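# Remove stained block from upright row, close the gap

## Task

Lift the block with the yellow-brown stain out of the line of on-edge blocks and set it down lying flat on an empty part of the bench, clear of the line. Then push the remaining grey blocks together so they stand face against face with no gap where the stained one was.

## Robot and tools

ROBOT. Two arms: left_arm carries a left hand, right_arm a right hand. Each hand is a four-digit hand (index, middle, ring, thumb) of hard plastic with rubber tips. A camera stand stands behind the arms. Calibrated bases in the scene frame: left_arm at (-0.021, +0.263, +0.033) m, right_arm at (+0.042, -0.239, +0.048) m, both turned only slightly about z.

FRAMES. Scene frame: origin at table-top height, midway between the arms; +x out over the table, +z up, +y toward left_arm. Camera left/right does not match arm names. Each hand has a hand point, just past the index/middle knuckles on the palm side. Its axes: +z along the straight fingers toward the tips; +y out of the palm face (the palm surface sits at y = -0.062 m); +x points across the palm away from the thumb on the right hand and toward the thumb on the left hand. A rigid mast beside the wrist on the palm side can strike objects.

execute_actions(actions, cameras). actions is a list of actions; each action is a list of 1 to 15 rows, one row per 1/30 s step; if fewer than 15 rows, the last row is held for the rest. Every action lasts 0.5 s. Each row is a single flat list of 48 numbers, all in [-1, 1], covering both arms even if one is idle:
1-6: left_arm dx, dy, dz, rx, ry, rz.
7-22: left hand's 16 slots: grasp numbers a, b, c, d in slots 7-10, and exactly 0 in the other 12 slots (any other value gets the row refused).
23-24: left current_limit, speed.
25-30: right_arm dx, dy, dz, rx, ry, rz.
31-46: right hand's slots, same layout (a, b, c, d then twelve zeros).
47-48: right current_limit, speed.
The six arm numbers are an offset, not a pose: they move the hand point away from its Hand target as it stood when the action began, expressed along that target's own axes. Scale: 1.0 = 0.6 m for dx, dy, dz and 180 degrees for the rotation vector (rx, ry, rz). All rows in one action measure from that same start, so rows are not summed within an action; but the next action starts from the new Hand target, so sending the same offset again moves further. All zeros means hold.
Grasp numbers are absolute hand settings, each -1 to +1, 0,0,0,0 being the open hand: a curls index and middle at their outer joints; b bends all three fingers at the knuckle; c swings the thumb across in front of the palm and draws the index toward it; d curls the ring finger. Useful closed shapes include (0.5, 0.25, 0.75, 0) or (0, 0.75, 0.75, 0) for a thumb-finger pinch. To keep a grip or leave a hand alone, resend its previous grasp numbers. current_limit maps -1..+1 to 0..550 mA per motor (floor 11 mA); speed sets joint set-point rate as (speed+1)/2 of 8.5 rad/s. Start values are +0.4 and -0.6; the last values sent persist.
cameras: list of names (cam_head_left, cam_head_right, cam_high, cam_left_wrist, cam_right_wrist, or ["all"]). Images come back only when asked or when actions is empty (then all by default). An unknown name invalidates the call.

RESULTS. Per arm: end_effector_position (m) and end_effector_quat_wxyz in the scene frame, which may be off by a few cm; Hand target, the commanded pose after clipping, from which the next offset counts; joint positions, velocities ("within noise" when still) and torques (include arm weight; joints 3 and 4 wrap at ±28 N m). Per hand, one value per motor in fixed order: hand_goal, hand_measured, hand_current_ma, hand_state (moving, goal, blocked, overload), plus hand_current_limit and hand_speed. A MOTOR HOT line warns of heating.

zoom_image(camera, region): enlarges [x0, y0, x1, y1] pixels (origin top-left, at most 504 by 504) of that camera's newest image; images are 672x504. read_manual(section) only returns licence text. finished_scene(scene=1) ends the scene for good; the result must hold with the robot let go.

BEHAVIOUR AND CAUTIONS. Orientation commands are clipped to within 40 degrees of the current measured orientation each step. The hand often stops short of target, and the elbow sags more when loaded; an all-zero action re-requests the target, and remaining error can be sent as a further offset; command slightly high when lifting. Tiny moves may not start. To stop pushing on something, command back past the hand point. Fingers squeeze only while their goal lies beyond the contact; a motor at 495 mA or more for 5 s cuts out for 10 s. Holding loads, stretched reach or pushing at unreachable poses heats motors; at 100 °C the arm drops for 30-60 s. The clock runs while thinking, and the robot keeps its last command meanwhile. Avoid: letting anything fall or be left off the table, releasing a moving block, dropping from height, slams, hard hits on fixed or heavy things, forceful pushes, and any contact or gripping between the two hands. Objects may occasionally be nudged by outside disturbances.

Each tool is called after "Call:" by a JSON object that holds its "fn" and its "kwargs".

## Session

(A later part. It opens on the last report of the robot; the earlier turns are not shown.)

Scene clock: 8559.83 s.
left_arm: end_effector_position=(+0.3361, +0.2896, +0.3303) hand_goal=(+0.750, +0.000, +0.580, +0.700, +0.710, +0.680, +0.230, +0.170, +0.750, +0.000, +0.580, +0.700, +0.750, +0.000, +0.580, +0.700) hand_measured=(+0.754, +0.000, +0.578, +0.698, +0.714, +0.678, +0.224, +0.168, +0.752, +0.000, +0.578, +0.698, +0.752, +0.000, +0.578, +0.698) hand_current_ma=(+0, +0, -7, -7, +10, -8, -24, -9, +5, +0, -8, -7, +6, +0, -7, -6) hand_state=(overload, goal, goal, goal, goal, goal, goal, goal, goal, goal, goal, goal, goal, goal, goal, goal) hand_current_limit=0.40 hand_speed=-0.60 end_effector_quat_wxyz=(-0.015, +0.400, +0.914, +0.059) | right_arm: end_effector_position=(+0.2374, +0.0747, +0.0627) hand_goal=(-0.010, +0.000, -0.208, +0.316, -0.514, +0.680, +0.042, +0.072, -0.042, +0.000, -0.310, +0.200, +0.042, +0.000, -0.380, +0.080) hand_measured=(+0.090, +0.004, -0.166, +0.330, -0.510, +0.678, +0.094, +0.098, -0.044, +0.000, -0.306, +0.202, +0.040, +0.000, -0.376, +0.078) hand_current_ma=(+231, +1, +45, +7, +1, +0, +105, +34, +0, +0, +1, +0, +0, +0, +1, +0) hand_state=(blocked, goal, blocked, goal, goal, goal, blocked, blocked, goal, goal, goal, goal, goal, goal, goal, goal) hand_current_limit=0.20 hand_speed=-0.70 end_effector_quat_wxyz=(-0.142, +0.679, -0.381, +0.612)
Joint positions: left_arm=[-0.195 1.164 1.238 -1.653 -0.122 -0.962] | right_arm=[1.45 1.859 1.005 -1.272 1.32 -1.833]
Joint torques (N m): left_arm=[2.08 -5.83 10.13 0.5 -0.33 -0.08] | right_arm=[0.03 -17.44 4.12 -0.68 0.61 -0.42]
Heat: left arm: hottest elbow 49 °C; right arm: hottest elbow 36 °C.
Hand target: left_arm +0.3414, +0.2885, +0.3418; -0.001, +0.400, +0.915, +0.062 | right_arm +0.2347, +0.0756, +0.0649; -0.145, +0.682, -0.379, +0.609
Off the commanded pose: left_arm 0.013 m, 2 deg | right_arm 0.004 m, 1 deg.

Call:
{"fn": "execute_actions", "kwargs": {"actions": [[[0,0,0,0,0,0,0,0,0,0,0,0,0,0,0,0,0,0,0,0,0,0,0.4,-0.6,-0.0056,-0.0046,-0.0021,0.0022,0.0167,-0.0411,0.5,0.45,0.75,0.6,0,0,0,0,0,0,0,0,0,0,0,0,0.2,-0.7]],[[0,0,0,0,0,0,0,0,0,0,0,0,0,0,0,0,0,0,0,0,0,0,0.4,-0.6,-0.0056,-0.0046,-0.0021,0.0022,0.0167,-0.0411,0.5,0.45,0.75,0.6,0,0,0,0,0,0,0,0,0,0,0,0,0.2,-0.7]]], "cameras": ["cam_right_wrist","cam_left_wrist"]}}

Call:
{"fn": "zoom_image", "kwargs": {"camera": "cam_right_wrist", "region": [480, 0, 672, 145]}}

Scene clock: 8577.17 s.
left_arm: end_effector_position=(+0.3361, +0.2896, +0.3303) hand_goal=(+0.750, +0.000, +0.580, +0.700, +0.710, +0.680, +0.230, +0.170, +0.750, +0.000, +0.580, +0.700, +0.750, +0.000, +0.580, +0.700) hand_measured=(+0.754, +0.000, +0.578, +0.698, +0.714, +0.678, +0.224, +0.168, +0.752, +0.000, +0.578, +0.698, +0.752, +0.000, +0.578, +0.698) hand_current_ma=(+0, +0, -7, -7, +10, -8, -24, -9, +5, +0, -8, -7, +6, +0, -7, -6) hand_state=(overload, goal, goal, goal, goal, goal, goal, goal, goal, goal, goal, goal, goal, goal, goal, goal) hand_current_limit=0.40 hand_speed=-0.60 end_effector_quat_wxyz=(-0.015, +0.400, +0.914, +0.059) | right_arm: end_effector_position=(+0.2362, +0.0776, +0.0654) hand_goal=(-0.010, +0.000, -0.208, +0.316, -0.514, +0.680, +0.042, +0.072, -0.042, +0.000, -0.310, +0.200, +0.042, +0.000, -0.380, +0.080) hand_measured=(+0.090, +0.006, -0.166, +0.330, -0.504, +0.680, +0.094, +0.098, -0.044, +0.000, -0.306, +0.202, +0.040, +0.000, -0.376, +0.078) hand_current_ma=(+231, +1, +45, +7, +4, +0, +105, +34, +0, +0, +1, +0, +0, +0, +1, +0) hand_state=(blocked, goal, blocked, goal, goal, goal, blocked, blocked, goal, goal, goal, goal, goal, goal, goal, goal) hand_current_limit=0.20 hand_speed=-0.70 end_effector_quat_wxyz=(-0.053, +0.690, -0.298, +0.657)
Joint positions: left_arm=[-0.195 1.164 1.238 -1.653 -0.122 -0.962] | right_arm=[1.463 2.04 1.152 -1.645 1.339 -1.679]
Joint torques (N m): left_arm=[2.08 -5.77 10.14 0.54 -0.34 -0.08] | right_arm=[0.03 -16.56 5.59 -2.33 0.52 -0.26]
Heat: left arm: hottest elbow 49 °C; right arm: hottest elbow 36 °C.
Hand target: left_arm +0.3414, +0.2885, +0.3418; -0.001, +0.400, +0.915, +0.062 | right_arm +0.2345, +0.0845, +0.0636; -0.050, +0.691, -0.291, +0.660
Off the commanded pose: left_arm 0.013 m, 2 deg | right_arm 0.007 m, 1 deg.
Images, in order (width x height): cam_left_wrist 672x504, cam_right_wrist 672x504.

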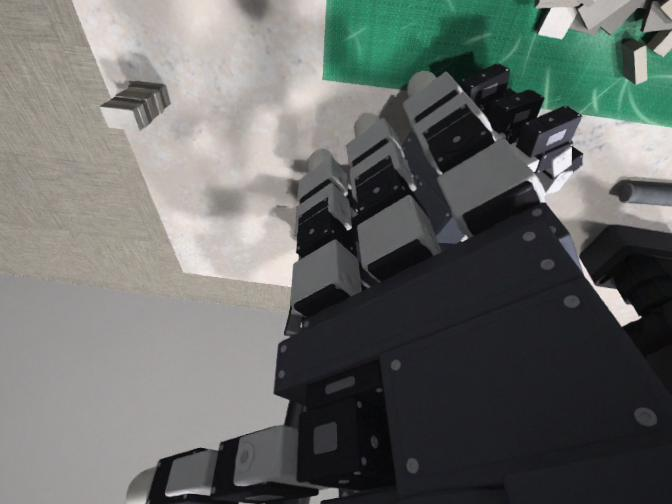

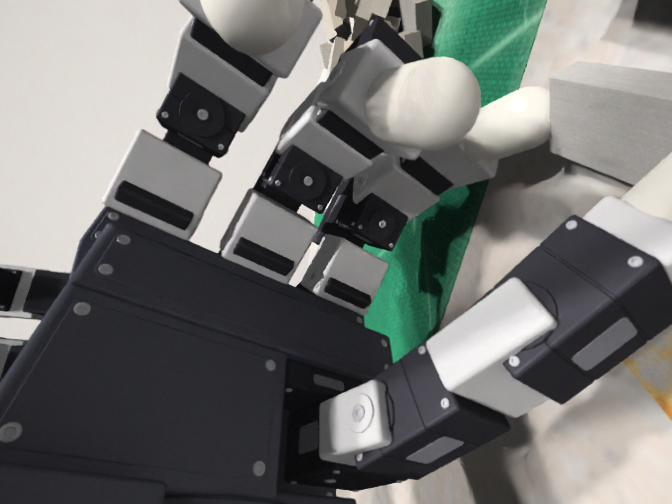

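Scaled by 2.625 from the camera's 672x504 image, which has a finer 960x720 frame.

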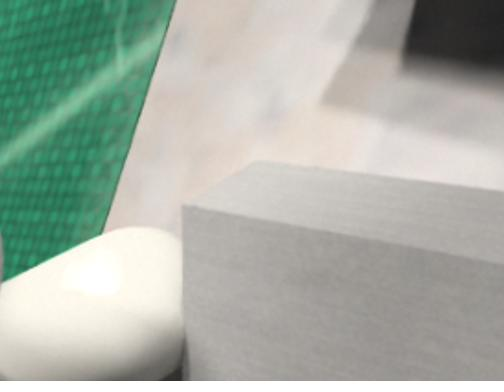

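Call:
{"fn": "zoom_image", "kwargs": {"camera": "cam_right_wrist", "region": [420, 0, 672, 190]}}

Scaled by 2.000 from the camera's 672x504 image, which has a finer 960x720 frame.

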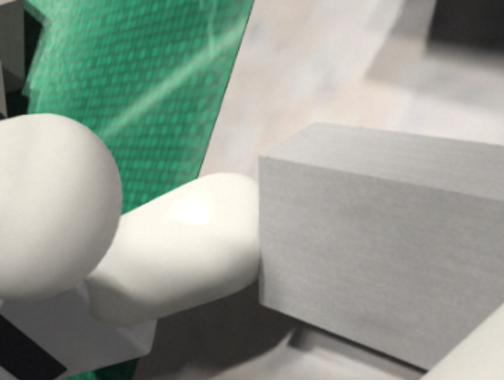

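Call:
{"fn": "execute_actions", "kwargs": {"actions": [], "cameras": ["all"]}}

Call:
{"fn": "zoom_image", "kwargs": {"camera": "cam_high", "region": [400, 220, 520, 310]}}

Call:
{"fn": "zoom_image", "kwargs": {"camera": "cam_head_right", "region": [300, 350, 440, 455]}}

Scene clock: 8601.40 s.
left_arm: end_effector_position=(+0.3361, +0.2896, +0.3303) hand_goal=(+0.750, +0.000, +0.580, +0.700, +0.710, +0.680, +0.230, +0.170, +0.750, +0.000, +0.580, +0.700, +0.750, +0.000, +0.580, +0.700) hand_measured=(+0.754, +0.000, +0.578, +0.698, +0.714, +0.678, +0.224, +0.168, +0.752, +0.000, +0.578, +0.698, +0.752, +0.000, +0.578, +0.698) hand_current_ma=(+0, +0, -7, -7, +10, -8, -24, -9, +5, +0, -8, -7, +6, +0, -7, -6) hand_state=(overload, goal, goal, goal, goal, goal, goal, goal, goal, goal, goal, goal, goal, goal, goal, goal) hand_current_limit=0.40 hand_speed=-0.60 end_effector_quat_wxyz=(-0.015, +0.400, +0.914, +0.059) | right_arm: end_effector_position=(+0.2362, +0.0777, +0.0653) hand_goal=(-0.010, +0.000, -0.208, +0.316, -0.514, +0.680, +0.042, +0.072, -0.042, +0.000, -0.310, +0.200, +0.042, +0.000, -0.380, +0.080) hand_measured=(+0.090, +0.006, -0.166, +0.330, -0.504, +0.680, +0.094, +0.098, -0.044, +0.000, -0.306, +0.202, +0.040, +0.000, -0.376, +0.078) hand_current_ma=(+231, +1, +45, +7, +4, +0, +105, +34, +0, +0, +1, +0, +0, +0, +1, +0) hand_state=(blocked, goal, blocked, goal, goal, goal, blocked, blocked, goal, goal, goal, goal, goal, goal, goal, goal) hand_current_limit=0.20 hand_speed=-0.70 end_effector_quat_wxyz=(-0.053, +0.690, -0.298, +0.657)
Joint positions: left_arm=[-0.195 1.164 1.238 -1.653 -0.122 -0.962] | right_arm=[1.463 2.04 1.152 -1.645 1.339 -1.678]
Joint velocities: within noise
Joint torques (N m): left_arm=[2.08 -5.83 10.13 0.54 -0.34 -0.07] | right_arm=[0.21 -16.44 5.59 -2.35 0.52 -0.26]
Heat: left arm: hottest elbow 49 °C; right arm: hottest elbow 37 °C.
Hand target: left_arm +0.3414, +0.2885, +0.3418; -0.001, +0.400, +0.915, +0.062 | right_arm +0.2345, +0.0845, +0.0636; -0.050, +0.691, -0.291, +0.660
Off the commanded pose: left_arm 0.013 m, 2 deg | right_arm 0.007 m, 1 deg.

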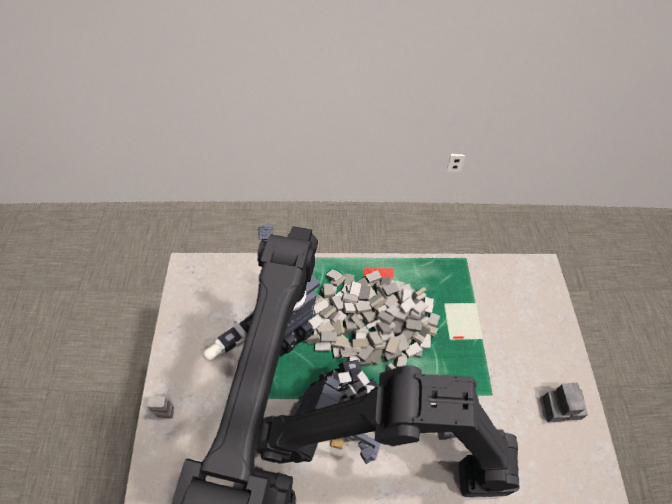

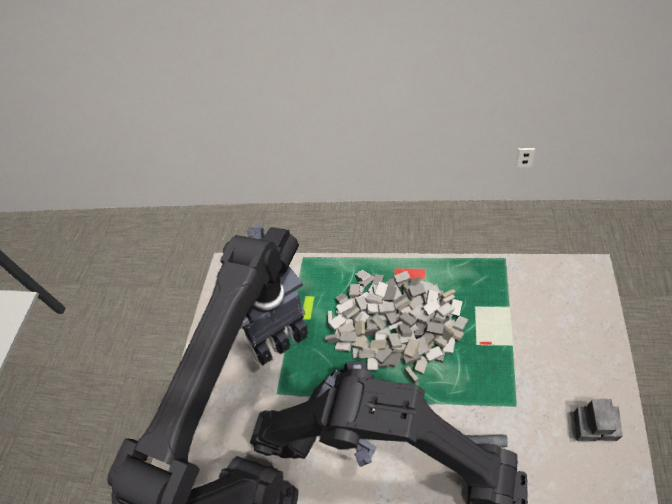

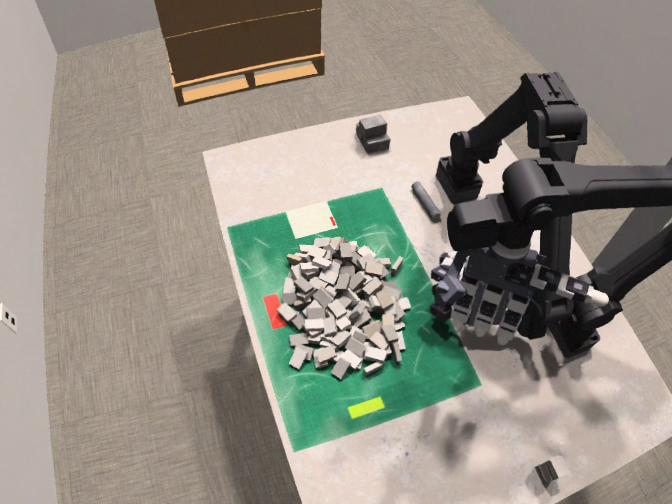

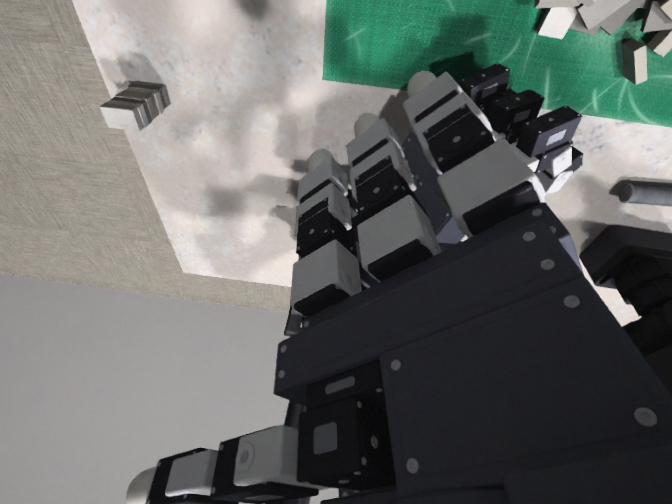

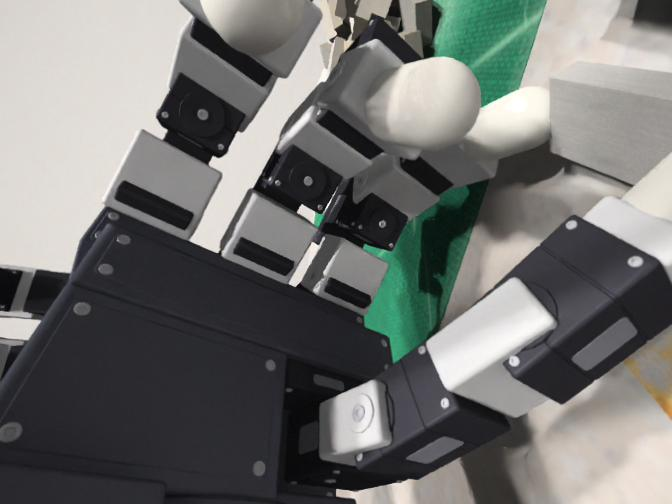

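Scaled by 4.200 from the camera's 672x504 image, which has a finer 960x720 frame.

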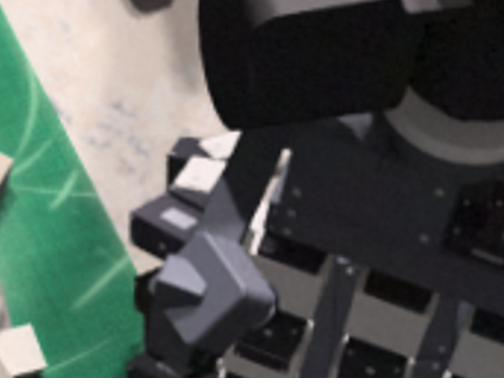

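Scaled by 3.600 from the camera's 672x504 image, which has a finer 960x720 frame.

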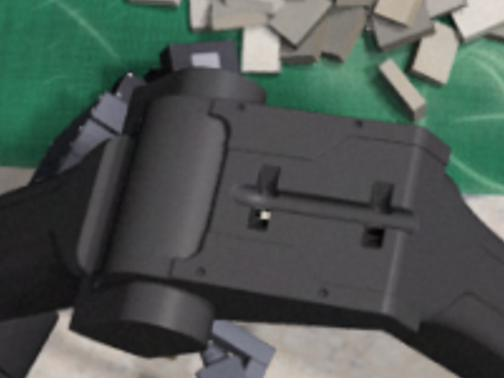

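Call:
{"fn": "zoom_image", "kwargs": {"camera": "cam_right_wrist", "region": [420, 0, 672, 190]}}

Scaled by 2.000 from the camera's 672x504 image, which has a finer 960x720 frame.

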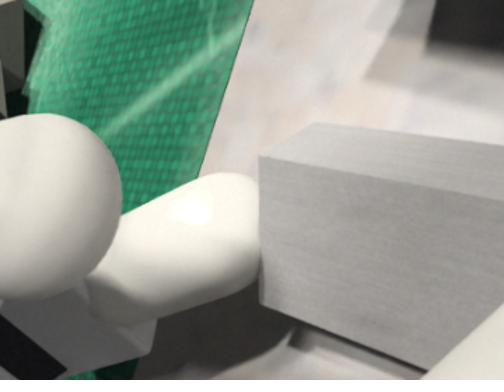

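Call:
{"fn": "execute_actions", "kwargs": {"actions": [[[0,0,0,0,0,0,0,0,0,0,0,0,0,0,0,0,0,0,0,0,0,0,0.4,-0.6,0.0144,0.0001,0.0008,-0.0022,-0.0167,0.0411,0.5,0.47,0.75,0.6,0,0,0,0,0,0,0,0,0,0,0,0,0.2,-0.7]],[[0,0,0,0,0,0,0,0,0,0,0,0,0,0,0,0,0,0,0,0,0,0,0.4,-0.6,0.0137,-0.0010,0.0003,-0.0022,-0.0167,0.0411,0.5,0.47,0.75,0.6,0,0,0,0,0,0,0,0,0,0,0,0,0.2,-0.7]],[[0,0,0,0,0,0,0,0,0,0,0,0,0,0,0,0,0,0,0,0,0,0,0.4,-0.6,0.0026,0.0024,0.0011,-0.0140,0.0128,0.0043,0.5,0.47,0.75,0.6,0,0,0,0,0,0,0,0,0,0,0,0,0.2,-0.7]],[[0,0,0,0,0,0,0,0,0,0,0,0,0,0,0,0,0,0,0,0,0,0,0.4,-0.6,0.0026,0.0024,0.0011,-0.0140,0.0128,0.0043,0.5,0.47,0.75,0.6,0,0,0,0,0,0,0,0,0,0,0,0,0.2,-0.7]]], "cameras": ["cam_right_wrist"]}}

Call:
{"fn": "zoom_image", "kwargs": {"camera": "cam_right_wrist", "region": [420, 0, 672, 190]}}

Scene clock: 8708.67 s.
left_arm: end_effector_position=(+0.3361, +0.2896, +0.3303) hand_goal=(+0.750, +0.000, +0.580, +0.700, +0.710, +0.680, +0.230, +0.170, +0.750, +0.000, +0.580, +0.700, +0.750, +0.000, +0.580, +0.700) hand_measured=(+0.754, +0.000, +0.578, +0.698, +0.714, +0.678, +0.224, +0.168, +0.752, +0.000, +0.578, +0.698, +0.752, +0.000, +0.578, +0.698) hand_current_ma=(+0, +0, -7, -7, +10, -8, -24, -9, +5, +0, -8, -7, +6, +0, -7, -6) hand_state=(overload, goal, goal, goal, goal, goal, goal, goal, goal, goal, goal, goal, goal, goal, goal, goal) hand_current_limit=0.40 hand_speed=-0.60 end_effector_quat_wxyz=(-0.015, +0.400, +0.914, +0.059) | right_arm: end_effector_position=(+0.2314, +0.0665, +0.0800) hand_goal=(-0.036, +0.000, -0.202, +0.320, -0.514, +0.680, +0.042, +0.076, -0.078, +0.000, -0.314, +0.200, +0.012, +0.000, -0.380, +0.084) hand_measured=(+0.084, +0.006, -0.162, +0.334, -0.504, +0.680, +0.094, +0.102, -0.076, +0.000, -0.310, +0.202, +0.012, +0.000, -0.376, +0.082) hand_current_ma=(+309, +1, +42, +6, +5, +0, +107, +35, +0, +0, +1, +0, +0, +0, +1, +0) hand_state=(blocked, goal, blocked, goal, goal, goal, blocked, blocked, goal, goal, goal, goal, goal, goal, goal, goal) hand_current_limit=0.20 hand_speed=-0.70 end_effector_quat_wxyz=(-0.115, +0.659, -0.419, +0.614)
Joint positions: left_arm=[-0.195 1.164 1.238 -1.653 -0.122 -0.962] | right_arm=[1.442 1.871 1.06 -1.535 1.258 -1.59]
Joint torques (N m): left_arm=[2.08 -5.83 10.11 0.53 -0.33 -0.08] | right_arm=[-1.14 -14.62 6.64 -2.06 0.47 -0.15]
Heat: left arm: hottest elbow 49 °C; right arm: hottest elbow 37 °C.
Hand target: left_arm +0.3414, +0.2885, +0.3418; -0.001, +0.400, +0.915, +0.062 | right_arm +0.2346, +0.0714, +0.0782; -0.108, +0.657, -0.420, +0.616
Off the commanded pose: left_arm 0.013 m, 2 deg | right_arm 0.006 m, 1 deg.
Images, in order (width x height): cam_right_wrist 672x504.

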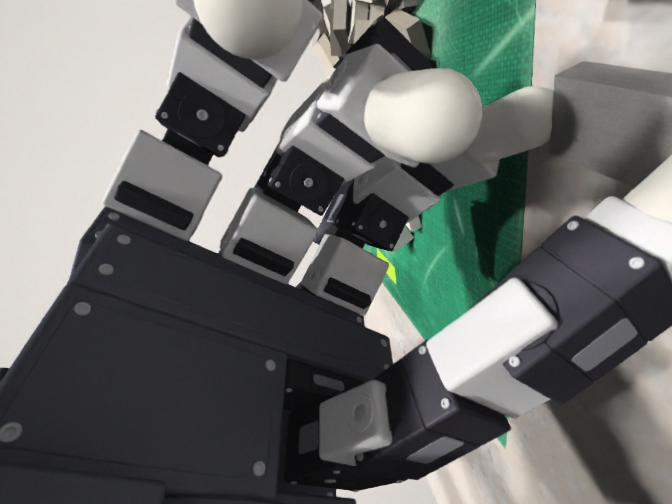

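Scaled by 2.000 from the camera's 672x504 image, which has a finer 960x720 frame.

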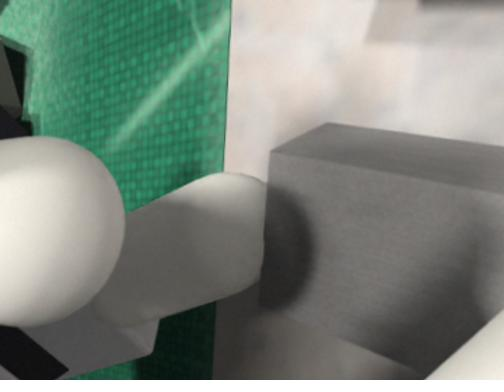

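Call:
{"fn": "execute_actions", "kwargs": {"actions": [[[0,0,0,0,0,0,0,0,0,0,0,0,0,0,0,0,0,0,0,0,0,0,0.4,-0.6,0.0084,0.0082,0.0026,-0.0140,0.0128,0.0043,0.5,0.47,0.75,0.6,0,0,0,0,0,0,0,0,0,0,0,0,0.2,-0.7]],[[0,0,0,0,0,0,0,0,0,0,0,0,0,0,0,0,0,0,0,0,0,0,0.4,-0.6,0.0084,0.0082,0.0026,-0.0140,0.0128,0.0043,0.5,0.47,0.75,0.6,0,0,0,0,0,0,0,0,0,0,0,0,0.2,-0.7]]], "cameras": ["cam_right_wrist"]}}

Call:
{"fn": "zoom_image", "kwargs": {"camera": "cam_right_wrist", "region": [420, 0, 672, 190]}}

Scene clock: 8726.20 s.
left_arm: end_effector_position=(+0.3361, +0.2896, +0.3303) hand_goal=(+0.750, +0.000, +0.580, +0.700, +0.710, +0.680, +0.230, +0.170, +0.750, +0.000, +0.580, +0.700, +0.750, +0.000, +0.580, +0.700) hand_measured=(+0.754, +0.000, +0.578, +0.698, +0.714, +0.678, +0.224, +0.168, +0.752, +0.000, +0.578, +0.698, +0.752, +0.000, +0.578, +0.698) hand_current_ma=(+0, +0, -7, -7, +10, -8, -24, -9, +5, +0, -8, -7, +6, +0, -7, -6) hand_state=(overload, goal, goal, goal, goal, goal, goal, goal, goal, goal, goal, goal, goal, goal, goal, goal) hand_current_limit=0.40 hand_speed=-0.60 end_effector_quat_wxyz=(-0.015, +0.400, +0.914, +0.059) | right_arm: end_effector_position=(+0.2286, +0.0526, +0.0799) hand_goal=(-0.036, +0.000, -0.202, +0.320, -0.514, +0.680, +0.042, +0.076, -0.078, +0.000, -0.314, +0.200, +0.012, +0.000, -0.380, +0.084) hand_measured=(+0.082, +0.006, -0.162, +0.334, -0.502, +0.680, +0.096, +0.102, -0.078, +0.000, -0.310, +0.202, +0.012, +0.000, -0.376, +0.082) hand_current_ma=(+302, +1, +44, +7, +5, +0, +110, +36, +0, +0, +1, +0, +0, +0, +1, +0) hand_state=(blocked, goal, blocked, goal, goal, goal, blocked, blocked, goal, goal, goal, goal, goal, goal, goal, goal) hand_current_limit=0.20 hand_speed=-0.70 end_effector_quat_wxyz=(-0.079, +0.634, -0.459, +0.617)
Joint positions: left_arm=[-0.195 1.164 1.238 -1.653 -0.122 -0.962] | right_arm=[1.417 1.904 1.086 -1.685 1.183 -1.418]
Joint torques (N m): left_arm=[2.08 -5.83 10.15 0.53 -0.34 -0.08] | right_arm=[-1.2 -14.68 6.34 -2.35 0.34 -0.17]
Heat: left arm: hottest elbow 49 °C; right arm: hottest elbow 37 °C.
Hand target: left_arm +0.3414, +0.2885, +0.3418; -0.001, +0.400, +0.915, +0.062 | right_arm +0.2318, +0.0573, +0.0782; -0.070, +0.630, -0.460, +0.622
Off the commanded pose: left_arm 0.013 m, 2 deg | right_arm 0.006 m, 1 deg.
joint sent to its limit (right arm) — joint 4 (wrist pitch), lower limit. The joint targets still meet the commanded pose.
Images, in order (width x height): cam_right_wrist 672x504.

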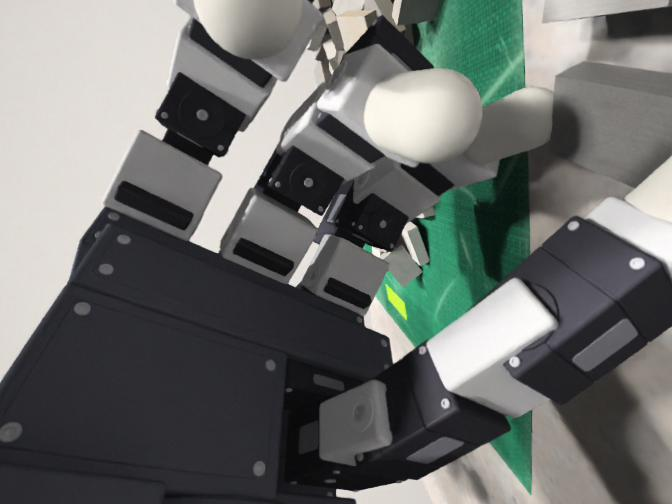

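Scaled by 2.000 from the camera's 672x504 image, which has a finer 960x720 frame.

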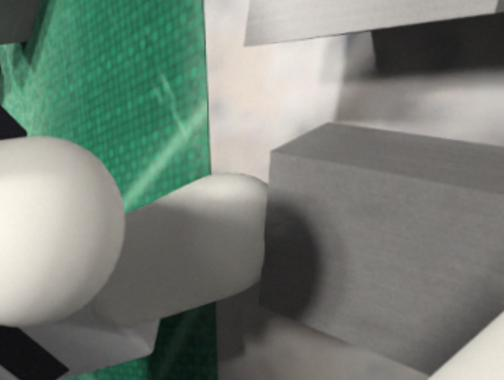

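Call:
{"fn": "execute_actions", "kwargs": {"actions": [[[0,0,0,0,0,0,0,0,0,0,0,0,0,0,0,0,0,0,0,0,0,0,0.4,-0.6,0.0058,0.0016,0.0144,0.0092,-0.0084,-0.0028,0.5,0.47,0.75,0.6,0,0,0,0,0,0,0,0,0,0,0,0,0.2,-0.7]],[[0,0,0,0,0,0,0,0,0,0,0,0,0,0,0,0,0,0,0,0,0,0,0.4,-0.6,0.0058,0.0016,0.0144,0.0092,-0.0084,-0.0028,0.5,0.47,0.75,0.6,0,0,0,0,0,0,0,0,0,0,0,0,0.2,-0.7]]], "cameras": ["cam_right_wrist"]}}

Call:
{"fn": "zoom_image", "kwargs": {"camera": "cam_right_wrist", "region": [420, 0, 672, 190]}}

Scene clock: 8832.80 s.
left_arm: end_effector_position=(+0.3361, +0.2896, +0.3303) hand_goal=(+0.750, +0.000, +0.580, +0.700, +0.710, +0.680, +0.230, +0.170, +0.750, +0.000, +0.580, +0.700, +0.750, +0.000, +0.580, +0.700) hand_measured=(+0.754, +0.000, +0.578, +0.698, +0.714, +0.678, +0.224, +0.168, +0.752, +0.000, +0.578, +0.698, +0.752, +0.000, +0.578, +0.698) hand_current_ma=(+0, +0, -7, -7, +10, -8, -24, -9, +5, +0, -8, -7, +6, +0, -7, -6) hand_state=(overload, goal, goal, goal, goal, goal, goal, goal, goal, goal, goal, goal, goal, goal, goal, goal) hand_current_limit=0.40 hand_speed=-0.60 end_effector_quat_wxyz=(-0.015, +0.400, +0.914, +0.059) | right_arm: end_effector_position=(+0.2420, +0.0437, +0.0753) hand_goal=(-0.036, +0.000, -0.202, +0.320, -0.514, +0.680, +0.042, +0.076, -0.078, +0.000, -0.314, +0.200, +0.012, +0.000, -0.380, +0.084) hand_measured=(+0.078, +0.006, -0.162, +0.334, -0.504, +0.680, +0.098, +0.104, -0.078, +0.000, -0.310, +0.202, +0.010, +0.000, -0.376, +0.082) hand_current_ma=(+288, +1, +44, +7, +4, +0, +116, +38, +0, +0, +1, +0, +0, +0, +1, +0) hand_state=(blocked, goal, blocked, goal, goal, goal, blocked, blocked, goal, goal, goal, goal, goal, goal, goal, goal) hand_current_limit=0.20 hand_speed=-0.70 end_effector_quat_wxyz=(-0.093, +0.649, -0.431, +0.620)
Joint positions: left_arm=[-0.195 1.164 1.238 -1.653 -0.122 -0.962] | right_arm=[1.396 1.872 1.028 -1.543 1.254 -1.566]
Joint torques (N m): left_arm=[2.08 -5.89 10.17 0.55 -0.33 -0.08] | right_arm=[-1.14 -17.44 4 -1.02 0.64 -0.39]
Heat: left arm: hottest elbow 49 °C; right arm: hottest elbow 38 °C.
Hand target: left_arm +0.3414, +0.2885, +0.3418; -0.001, +0.400, +0.915, +0.062 | right_arm +0.2445, +0.0434, +0.0782; -0.095, +0.648, -0.434, +0.618
Off the commanded pose: left_arm 0.013 m, 2 deg | right_arm 0.004 m, 1 deg.
Images, in order (width x height): cam_right_wrist 672x504.

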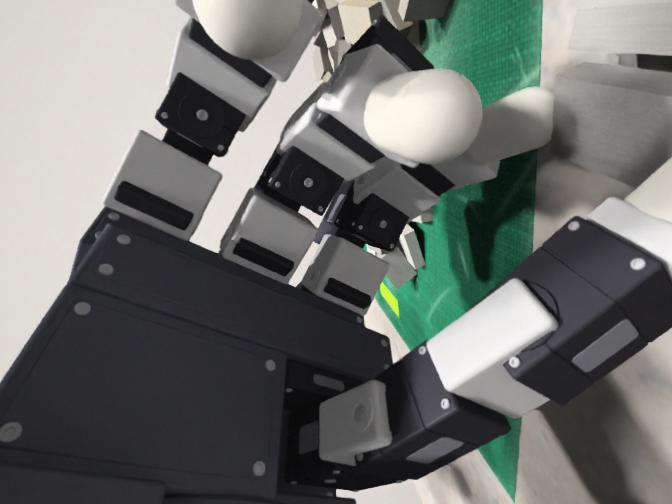

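Scaled by 2.000 from the camera's 672x504 image, which has a finer 960x720 frame.

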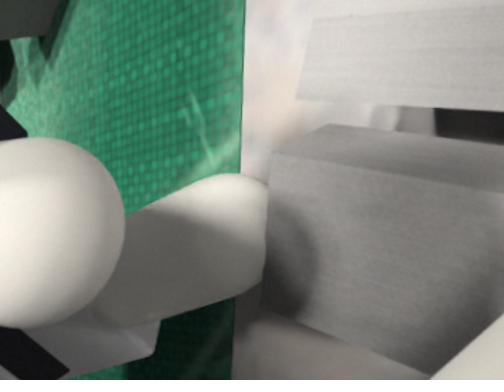

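Call:
{"fn": "execute_actions", "kwargs": {"actions": [[[0,0,0,0,0,0,0,0,0,0,0,0,0,0,0,0,0,0,0,0,0,0,0.4,-0.6,0.0084,-0.0077,-0.0026,0,0,0,0.5,0.47,0.75,0.6,0,0,0,0,0,0,0,0,0,0,0,0,0.2,-0.7]],[[0,0,0,0,0,0,0,0,0,0,0,0,0,0,0,0,0,0,0,0,0,0,0.4,-0.6,0.0084,-0.0077,-0.0026,0,0,0,0.5,0.47,0.75,0.6,0,0,0,0,0,0,0,0,0,0,0,0,0.2,-0.7]],[[0,0,0,0,0,0,0,0,0,0,0,0,0,0,0,0,0,0,0,0,0,0,0.4,-0.6,0.0070,0.0069,0.0022,0,0,0,0.5,0.47,0.75,0.6,0,0,0,0,0,0,0,0,0,0,0,0,0.2,-0.7]]], "cameras": ["cam_right_wrist"]}}

Call:
{"fn": "zoom_image", "kwargs": {"camera": "cam_right_wrist", "region": [420, 0, 672, 190]}}

Scene clock: 8892.00 s.
left_arm: end_effector_position=(+0.3361, +0.2896, +0.3303) hand_goal=(+0.750, +0.000, +0.580, +0.700, +0.710, +0.680, +0.230, +0.170, +0.750, +0.000, +0.580, +0.700, +0.750, +0.000, +0.580, +0.700) hand_measured=(+0.754, +0.000, +0.578, +0.698, +0.714, +0.678, +0.224, +0.168, +0.752, +0.000, +0.578, +0.698, +0.752, +0.000, +0.578, +0.698) hand_current_ma=(+0, +0, -7, -7, +10, -8, -24, -9, +5, +0, -8, -7, +6, +0, -7, -6) hand_state=(overload, goal, goal, goal, goal, goal, goal, goal, goal, goal, goal, goal, goal, goal, goal, goal) hand_current_limit=0.40 hand_speed=-0.60 end_effector_quat_wxyz=(-0.015, +0.400, +0.914, +0.059) | right_arm: end_effector_position=(+0.2416, +0.0420, +0.0863) hand_goal=(-0.036, +0.000, -0.202, +0.320, -0.514, +0.680, +0.042, +0.076, -0.078, +0.000, -0.314, +0.200, +0.012, +0.000, -0.380, +0.084) hand_measured=(+0.078, +0.006, -0.162, +0.334, -0.504, +0.680, +0.098, +0.104, -0.078, +0.000, -0.310, +0.202, +0.010, +0.000, -0.376, +0.082) hand_current_ma=(+288, +1, +44, +7, +4, +0, +116, +38, +0, +0, +1, +0, +0, +0, +1, +0) hand_state=(blocked, goal, blocked, goal, goal, goal, blocked, blocked, goal, goal, goal, goal, goal, goal, goal, goal) hand_current_limit=0.20 hand_speed=-0.70 end_effector_quat_wxyz=(-0.101, +0.647, -0.438, +0.616)
Joint positions: left_arm=[-0.195 1.164 1.238 -1.653 -0.122 -0.962] | right_arm=[1.396 1.831 1.017 -1.546 1.254 -1.569]
Joint torques (N m): left_arm=[2.02 -5.77 10.14 0.53 -0.33 -0.08] | right_arm=[-0.97 -17.14 4.25 -1.87 0.66 -0.38]
Heat: left arm: hottest elbow 49 °C; right arm: hottest elbow 36 °C.
Hand target: left_arm +0.3414, +0.2885, +0.3418; -0.001, +0.400, +0.915, +0.062 | right_arm +0.2431, +0.0375, +0.0922; -0.095, +0.648, -0.434, +0.618
Off the commanded pose: left_arm 0.013 m, 2 deg | right_arm 0.008 m, 1 deg.
Images, in order (width x height): cam_right_wrist 672x504.

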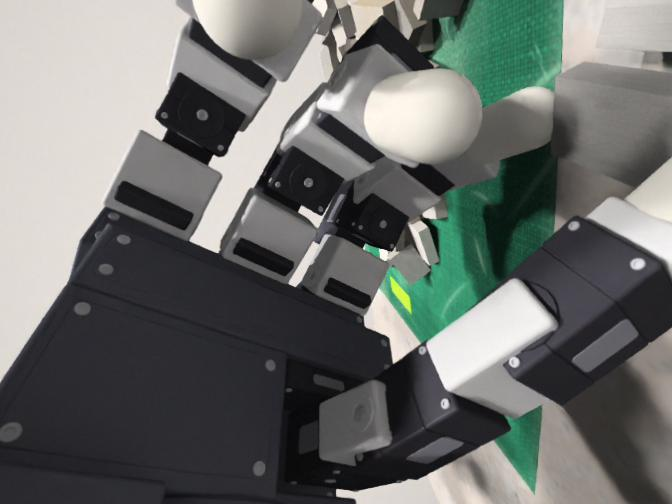

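Scaled by 2.000 from the camera's 672x504 image, which has a finer 960x720 frame.

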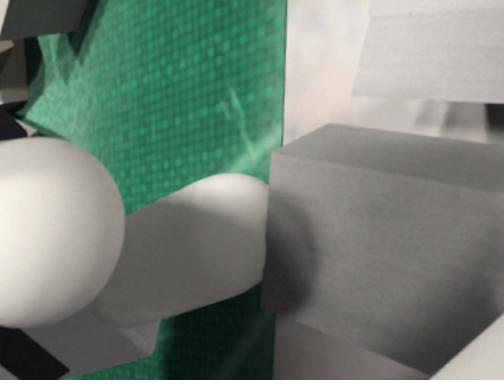

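Call:
{"fn": "execute_actions", "kwargs": {"actions": [[[0,0,0,0,0,0,0,0,0,0,0,0,0,0,0,0,0,0,0,0,0,0,0.4,-0.6,0.0070,0.0069,0.0022,0,0,0,0.5,0.47,0.75,0.6,0,0,0,0,0,0,0,0,0,0,0,0,0.2,-0.7]]], "cameras": ["cam_right_wrist"]}}

Call:
{"fn": "zoom_image", "kwargs": {"camera": "cam_right_wrist", "region": [420, 0, 672, 190]}}

Scene clock: 8920.93 s.
left_arm: end_effector_position=(+0.3361, +0.2896, +0.3303) hand_goal=(+0.750, +0.000, +0.580, +0.700, +0.710, +0.680, +0.230, +0.170, +0.750, +0.000, +0.580, +0.700, +0.750, +0.000, +0.580, +0.700) hand_measured=(+0.754, +0.000, +0.578, +0.698, +0.714, +0.678, +0.224, +0.168, +0.752, +0.000, +0.578, +0.698, +0.752, +0.000, +0.578, +0.698) hand_current_ma=(+0, +0, -7, -7, +10, -8, -24, -9, +5, +0, -8, -7, +6, +0, -7, -6) hand_state=(overload, goal, goal, goal, goal, goal, goal, goal, goal, goal, goal, goal, goal, goal, goal, goal) hand_current_limit=0.40 hand_speed=-0.60 end_effector_quat_wxyz=(-0.015, +0.400, +0.914, +0.059) | right_arm: end_effector_position=(+0.2401, +0.0345, +0.0873) hand_goal=(-0.036, +0.000, -0.202, +0.320, -0.514, +0.680, +0.042, +0.076, -0.078, +0.000, -0.314, +0.200, +0.012, +0.000, -0.380, +0.084) hand_measured=(+0.078, +0.006, -0.162, +0.334, -0.504, +0.680, +0.098, +0.104, -0.078, +0.000, -0.310, +0.202, +0.010, +0.000, -0.376, +0.082) hand_current_ma=(+288, +1, +44, +7, +4, +0, +116, +38, +0, +0, +1, +0, +0, +0, +1, +0) hand_state=(blocked, goal, blocked, goal, goal, goal, blocked, blocked, goal, goal, goal, goal, goal, goal, goal, goal) hand_current_limit=0.20 hand_speed=-0.70 end_effector_quat_wxyz=(-0.099, +0.648, -0.435, +0.618)
Joint positions: left_arm=[-0.195 1.164 1.238 -1.653 -0.122 -0.962] | right_arm=[1.396 1.819 0.997 -1.546 1.254 -1.569]
Joint torques (N m): left_arm=[2.08 -5.83 10.14 0.53 -0.33 -0.08] | right_arm=[-1.08 -16.73 4.29 -1.65 0.64 -0.38]
Heat: left arm: hottest elbow 49 °C; right arm: hottest elbow 36 °C.
Hand target: left_arm +0.3414, +0.2885, +0.3418; -0.001, +0.400, +0.915, +0.062 | right_arm +0.2418, +0.0316, +0.0922; -0.095, +0.648, -0.434, +0.618
Off the commanded pose: left_arm 0.013 m, 2 deg | right_arm 0.006 m, 0 deg.
Images, in order (width x height): cam_right_wrist 672x504.

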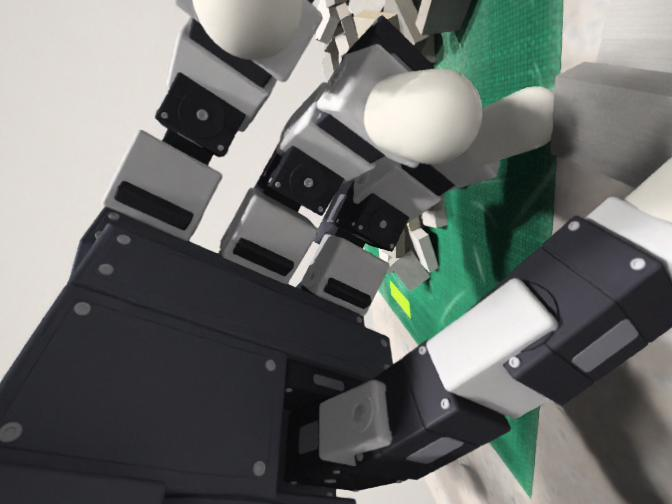

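Scaled by 2.000 from the camera's 672x504 image, which has a finer 960x720 frame.

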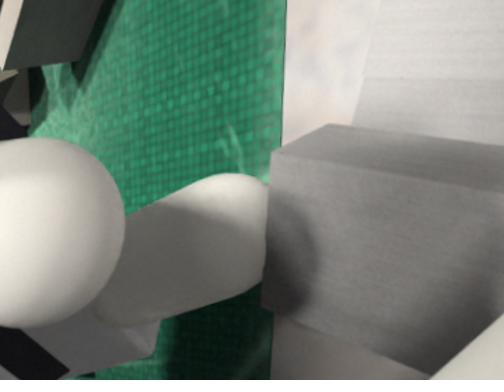

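Call:
{"fn": "execute_actions", "kwargs": {"actions": [[[0,0,0,0,0,0,0,0,0,0,0,0,0,0,0,0,0,0,0,0,0,0,0.4,-0.6,-0.0120,0.0110,0.0037,0,0,0,0.5,0.47,0.75,0.6,0,0,0,0,0,0,0,0,0,0,0,0,0.2,-0.7]]], "cameras": ["cam_right_wrist"]}}

Call:
{"fn": "zoom_image", "kwargs": {"camera": "cam_right_wrist", "region": [420, 0, 672, 190]}}

Scene clock: 8933.87 s.
left_arm: end_effector_position=(+0.3361, +0.2896, +0.3303) hand_goal=(+0.750, +0.000, +0.580, +0.700, +0.710, +0.680, +0.230, +0.170, +0.750, +0.000, +0.580, +0.700, +0.750, +0.000, +0.580, +0.700) hand_measured=(+0.754, +0.000, +0.578, +0.698, +0.714, +0.678, +0.224, +0.168, +0.752, +0.000, +0.578, +0.698, +0.752, +0.000, +0.578, +0.698) hand_current_ma=(+0, +0, -7, -7, +10, -8, -24, -9, +5, +0, -8, -7, +6, +0, -7, -6) hand_state=(overload, goal, goal, goal, goal, goal, goal, goal, goal, goal, goal, goal, goal, goal, goal, goal) hand_current_limit=0.40 hand_speed=-0.60 end_effector_quat_wxyz=(-0.015, +0.400, +0.914, +0.059) | right_arm: end_effector_position=(+0.2401, +0.0346, +0.0859) hand_goal=(-0.036, +0.000, -0.202, +0.320, -0.514, +0.680, +0.042, +0.076, -0.078, +0.000, -0.314, +0.200, +0.012, +0.000, -0.380, +0.084) hand_measured=(+0.078, +0.006, -0.162, +0.334, -0.504, +0.680, +0.098, +0.104, -0.078, +0.000, -0.310, +0.202, +0.010, +0.000, -0.376, +0.082) hand_current_ma=(+288, +1, +44, +7, +4, +0, +116, +38, +0, +0, +1, +0, +0, +0, +1, +0) hand_state=(blocked, goal, blocked, goal, goal, goal, blocked, blocked, goal, goal, goal, goal, goal, goal, goal, goal) hand_current_limit=0.20 hand_speed=-0.70 end_effector_quat_wxyz=(-0.100, +0.647, -0.437, +0.617)
Joint positions: left_arm=[-0.195 1.164 1.238 -1.653 -0.122 -0.962] | right_arm=[1.396 1.819 0.994 -1.538 1.254 -1.569]
Joint torques (N m): left_arm=[2.08 -5.89 10.13 0.55 -0.34 -0.08] | right_arm=[-0.97 -14.97 4.05 -0.99 0.64 -0.38]
Heat: left arm: hottest elbow 49 °C; right arm: hottest elbow 36 °C.
Hand target: left_arm +0.3414, +0.2885, +0.3418; -0.001, +0.400, +0.915, +0.062 | right_arm +0.2419, +0.0316, +0.0822; -0.095, +0.648, -0.434, +0.618
Off the commanded pose: left_arm 0.013 m, 2 deg | right_arm 0.005 m, 1 deg.
Images, in order (width x height): cam_right_wrist 672x504.

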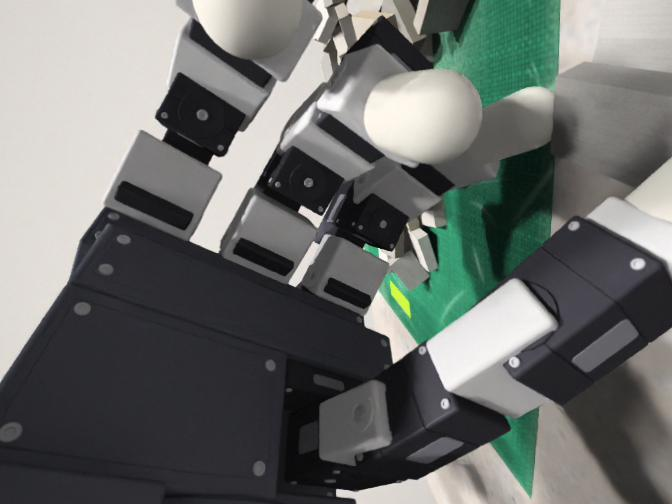

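Scaled by 2.000 from the camera's 672x504 image, which has a finer 960x720 frame.

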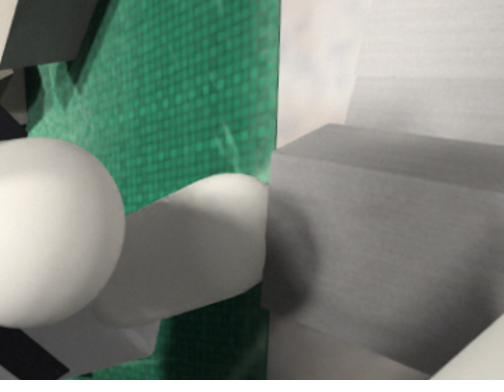

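Call:
{"fn": "execute_actions", "kwargs": {"actions": [[[0,0,0,0,0,0,0,0,0,0,0,0,0,0,0,0,0,0,0,0,0,0,0.4,-0.6,-0.0072,0.0066,0.0022,0,0,0,0.5,0.47,0.75,0.6,0,0,0,0,0,0,0,0,0,0,0,0,0.2,-0.7]],[[0,0,0,0,0,0,0,0,0,0,0,0,0,0,0,0,0,0,0,0,0,0,0.4,-0.6,-0.0048,0.0044,0.0015,0,0,0,0.5,0.47,0.75,0.6,0,0,0,0,0,0,0,0,0,0,0,0,0.2,-0.7]]], "cameras": ["cam_right_wrist"]}}

Call:
{"fn": "zoom_image", "kwargs": {"camera": "cam_right_wrist", "region": [420, 0, 672, 190]}}

Scene clock: 8941.73 s.
left_arm: end_effector_position=(+0.3361, +0.2896, +0.3303) hand_goal=(+0.750, +0.000, +0.580, +0.700, +0.710, +0.680, +0.230, +0.170, +0.750, +0.000, +0.580, +0.700, +0.750, +0.000, +0.580, +0.700) hand_measured=(+0.754, +0.000, +0.578, +0.698, +0.714, +0.678, +0.224, +0.168, +0.752, +0.000, +0.578, +0.698, +0.752, +0.000, +0.578, +0.698) hand_current_ma=(+0, +0, -7, -7, +10, -8, -24, -9, +5, +0, -8, -7, +6, +0, -7, -6) hand_state=(overload, goal, goal, goal, goal, goal, goal, goal, goal, goal, goal, goal, goal, goal, goal, goal) hand_current_limit=0.40 hand_speed=-0.60 end_effector_quat_wxyz=(-0.015, +0.400, +0.914, +0.059) | right_arm: end_effector_position=(+0.2406, +0.0369, +0.0808) hand_goal=(-0.036, +0.000, -0.202, +0.320, -0.514, +0.680, +0.042, +0.076, -0.078, +0.000, -0.314, +0.200, +0.012, +0.000, -0.380, +0.084) hand_measured=(+0.078, +0.006, -0.162, +0.334, -0.504, +0.680, +0.098, +0.104, -0.078, +0.000, -0.310, +0.202, +0.010, +0.000, -0.376, +0.082) hand_current_ma=(+288, +1, +44, +7, +4, +0, +116, +38, +0, +0, +1, +0, +0, +0, +1, +0) hand_state=(blocked, goal, blocked, goal, goal, goal, blocked, blocked, goal, goal, goal, goal, goal, goal, goal, goal) hand_current_limit=0.20 hand_speed=-0.70 end_effector_quat_wxyz=(-0.107, +0.645, -0.441, +0.614)
Joint positions: left_arm=[-0.195 1.164 1.238 -1.653 -0.122 -0.962] | right_arm=[1.396 1.824 0.991 -1.512 1.254 -1.57]
Joint torques (N m): left_arm=[2.02 -5.89 10.14 0.57 -0.34 -0.08] | right_arm=[-1.14 -13.51 3.85 -0.95 0.65 -0.36]
Heat: left arm: hottest elbow 49 °C; right arm: hottest elbow 36 °C.
Hand target: left_arm +0.3414, +0.2885, +0.3418; -0.001, +0.400, +0.915, +0.062 | right_arm +0.2420, +0.0317, +0.0722; -0.095, +0.648, -0.434, +0.618
Off the commanded pose: left_arm 0.013 m, 2 deg | right_arm 0.010 m, 2 deg.
Images, in order (width x height): cam_right_wrist 672x504.

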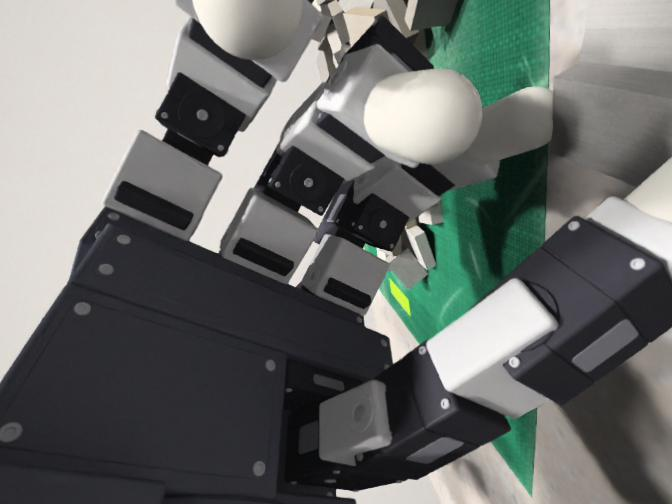

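Scaled by 2.000 from the camera's 672x504 image, which has a finer 960x720 frame.

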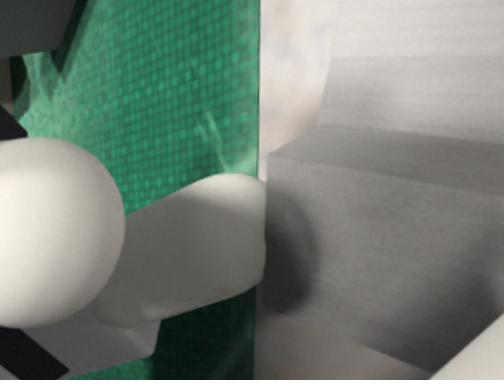

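Call:
{"fn": "execute_actions", "kwargs": {"actions": [[[0,0,0,0,0,0,0,0,0,0,0,0,0,0,0,0,0,0,0,0,0,0,0.4,-0.6,0.0243,-0.0091,-0.0032,0,0,0,0.5,0.47,0.75,0.6,0,0,0,0,0,0,0,0,0,0,0,0,0.2,-0.7]]], "cameras": ["cam_right_wrist"]}}

Call:
{"fn": "zoom_image", "kwargs": {"camera": "cam_right_wrist", "region": [420, 0, 672, 190]}}

Scene clock: 8954.73 s.
left_arm: end_effector_position=(+0.3361, +0.2896, +0.3303) hand_goal=(+0.750, +0.000, +0.580, +0.700, +0.710, +0.680, +0.230, +0.170, +0.750, +0.000, +0.580, +0.700, +0.750, +0.000, +0.580, +0.700) hand_measured=(+0.754, +0.000, +0.578, +0.698, +0.714, +0.678, +0.224, +0.168, +0.752, +0.000, +0.578, +0.698, +0.752, +0.000, +0.578, +0.698) hand_current_ma=(+0, +0, -7, -7, +10, -8, -24, -9, +5, +0, -8, -7, +6, +0, -7, -6) hand_state=(overload, goal, goal, goal, goal, goal, goal, goal, goal, goal, goal, goal, goal, goal, goal, goal) hand_current_limit=0.40 hand_speed=-0.60 end_effector_quat_wxyz=(-0.015, +0.400, +0.914, +0.059) | right_arm: end_effector_position=(+0.2398, +0.0328, +0.0818) hand_goal=(-0.036, +0.000, -0.202, +0.320, -0.514, +0.680, +0.042, +0.076, -0.078, +0.000, -0.314, +0.200, +0.012, +0.000, -0.380, +0.084) hand_measured=(+0.078, +0.006, -0.162, +0.334, -0.504, +0.680, +0.098, +0.104, -0.078, +0.000, -0.310, +0.202, +0.010, +0.000, -0.376, +0.082) hand_current_ma=(+288, +1, +44, +7, +4, +0, +116, +38, +0, +0, +1, +0, +0, +0, +1, +0) hand_state=(blocked, goal, blocked, goal, goal, goal, blocked, blocked, goal, goal, goal, goal, goal, goal, goal, goal) hand_current_limit=0.20 hand_speed=-0.70 end_effector_quat_wxyz=(-0.106, +0.646, -0.440, +0.615)
Joint positions: left_arm=[-0.195 1.164 1.238 -1.653 -0.122 -0.962] | right_arm=[1.396 1.816 0.98 -1.512 1.254 -1.57]
Joint torques (N m): left_arm=[2.02 -5.89 10.11 0.55 -0.34 -0.08] | right_arm=[-1.03 -16.32 3.85 -1.99 0.63 -0.37]
Heat: left arm: hottest elbow 49 °C; right arm: hottest elbow 36 °C.
Hand target: left_arm +0.3414, +0.2885, +0.3418; -0.001, +0.400, +0.915, +0.062 | right_arm +0.2406, +0.0258, +0.0867; -0.095, +0.648, -0.434, +0.618
Off the commanded pose: left_arm 0.013 m, 2 deg | right_arm 0.008 m, 2 deg.
Images, in order (width x height): cam_right_wrist 672x504.

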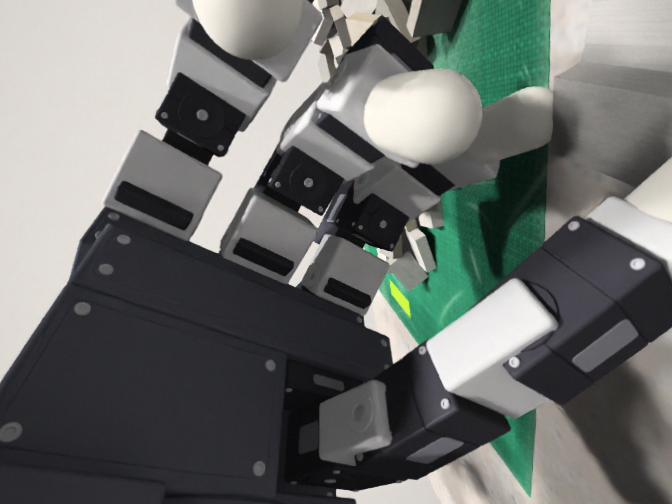

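Scaled by 2.000 from the camera's 672x504 image, which has a finer 960x720 frame.

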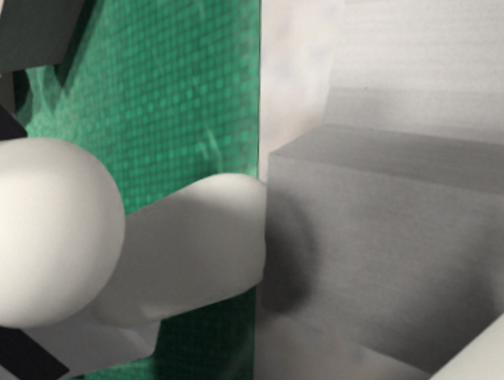

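Call:
{"fn": "execute_actions", "kwargs": {"actions": [[[0,0,0,0,0,0,0,0,0,0,0,0,0,0,0,0,0,0,0,0,0,0,0.4,-0.6,-0.0120,0.0110,0.0037,0,0,0,0.5,0.47,0.75,0.6,0,0,0,0,0,0,0,0,0,0,0,0,0.2,-0.7]],[[0,0,0,0,0,0,0,0,0,0,0,0,0,0,0,0,0,0,0,0,0,0,0.4,-0.6,-0.0060,0.0055,0.0018,0,0,0,0.5,0.47,0.75,0.6,0,0,0,0,0,0,0,0,0,0,0,0,0.2,-0.7]]], "cameras": ["cam_right_wrist"]}}

Call:
{"fn": "zoom_image", "kwargs": {"camera": "cam_right_wrist", "region": [420, 0, 672, 190]}}

Scene clock: 8983.37 s.
left_arm: end_effector_position=(+0.3361, +0.2896, +0.3303) hand_goal=(+0.750, +0.000, +0.580, +0.700, +0.710, +0.680, +0.230, +0.170, +0.750, +0.000, +0.580, +0.700, +0.750, +0.000, +0.580, +0.700) hand_measured=(+0.754, +0.000, +0.578, +0.698, +0.714, +0.678, +0.224, +0.168, +0.752, +0.000, +0.578, +0.698, +0.752, +0.000, +0.578, +0.698) hand_current_ma=(+0, +0, -7, -7, +10, -8, -24, -9, +5, +0, -8, -7, +6, +0, -7, -6) hand_state=(overload, goal, goal, goal, goal, goal, goal, goal, goal, goal, goal, goal, goal, goal, goal, goal) hand_current_limit=0.40 hand_speed=-0.60 end_effector_quat_wxyz=(-0.015, +0.400, +0.914, +0.059) | right_arm: end_effector_position=(+0.2399, +0.0326, +0.0806) hand_goal=(-0.036, +0.000, -0.202, +0.320, -0.514, +0.680, +0.042, +0.076, -0.078, +0.000, -0.314, +0.200, +0.012, +0.000, -0.380, +0.084) hand_measured=(+0.078, +0.006, -0.162, +0.334, -0.512, +0.680, +0.098, +0.104, -0.078, +0.000, -0.310, +0.202, +0.010, +0.000, -0.376, +0.082) hand_current_ma=(+288, +1, +44, +7, +0, +0, +116, +38, +0, +0, +1, +0, +0, +0, +1, +0) hand_state=(blocked, goal, blocked, goal, goal, goal, blocked, blocked, goal, goal, goal, goal, goal, goal, goal, goal) hand_current_limit=0.20 hand_speed=-0.70 end_effector_quat_wxyz=(-0.107, +0.645, -0.441, +0.614)
Joint positions: left_arm=[-0.195 1.164 1.238 -1.653 -0.122 -0.962] | right_arm=[1.396 1.816 0.977 -1.505 1.255 -1.57]
Joint torques (N m): left_arm=[2.08 -5.77 10.13 0.55 -0.33 -0.08] | right_arm=[-1.03 -13.45 3.47 -0.95 0.6 -0.36]
Heat: left arm: hottest elbow 49 °C; right arm: hottest elbow 36 °C.
Hand target: left_arm +0.3414, +0.2885, +0.3418; -0.001, +0.400, +0.915, +0.062 | right_arm +0.2406, +0.0258, +0.0717; -0.095, +0.648, -0.434, +0.618
Off the commanded pose: left_arm 0.013 m, 2 deg | right_arm 0.011 m, 2 deg.
Images, in order (width x height): cam_right_wrist 672x504.

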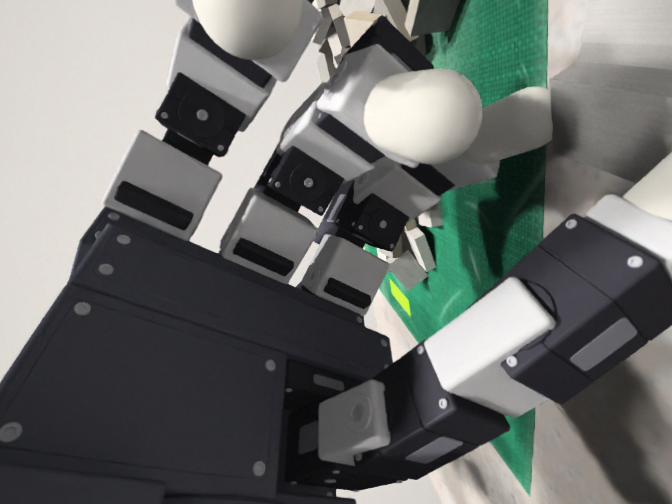

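Scaled by 2.000 from the camera's 672x504 image, which has a finer 960x720 frame.

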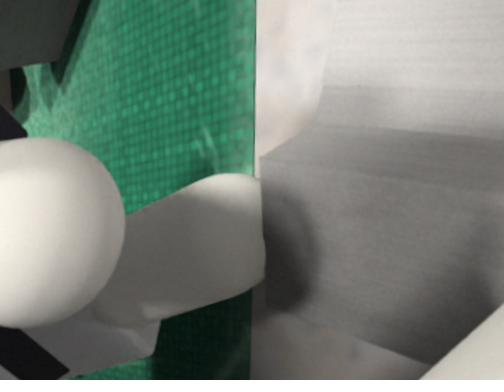

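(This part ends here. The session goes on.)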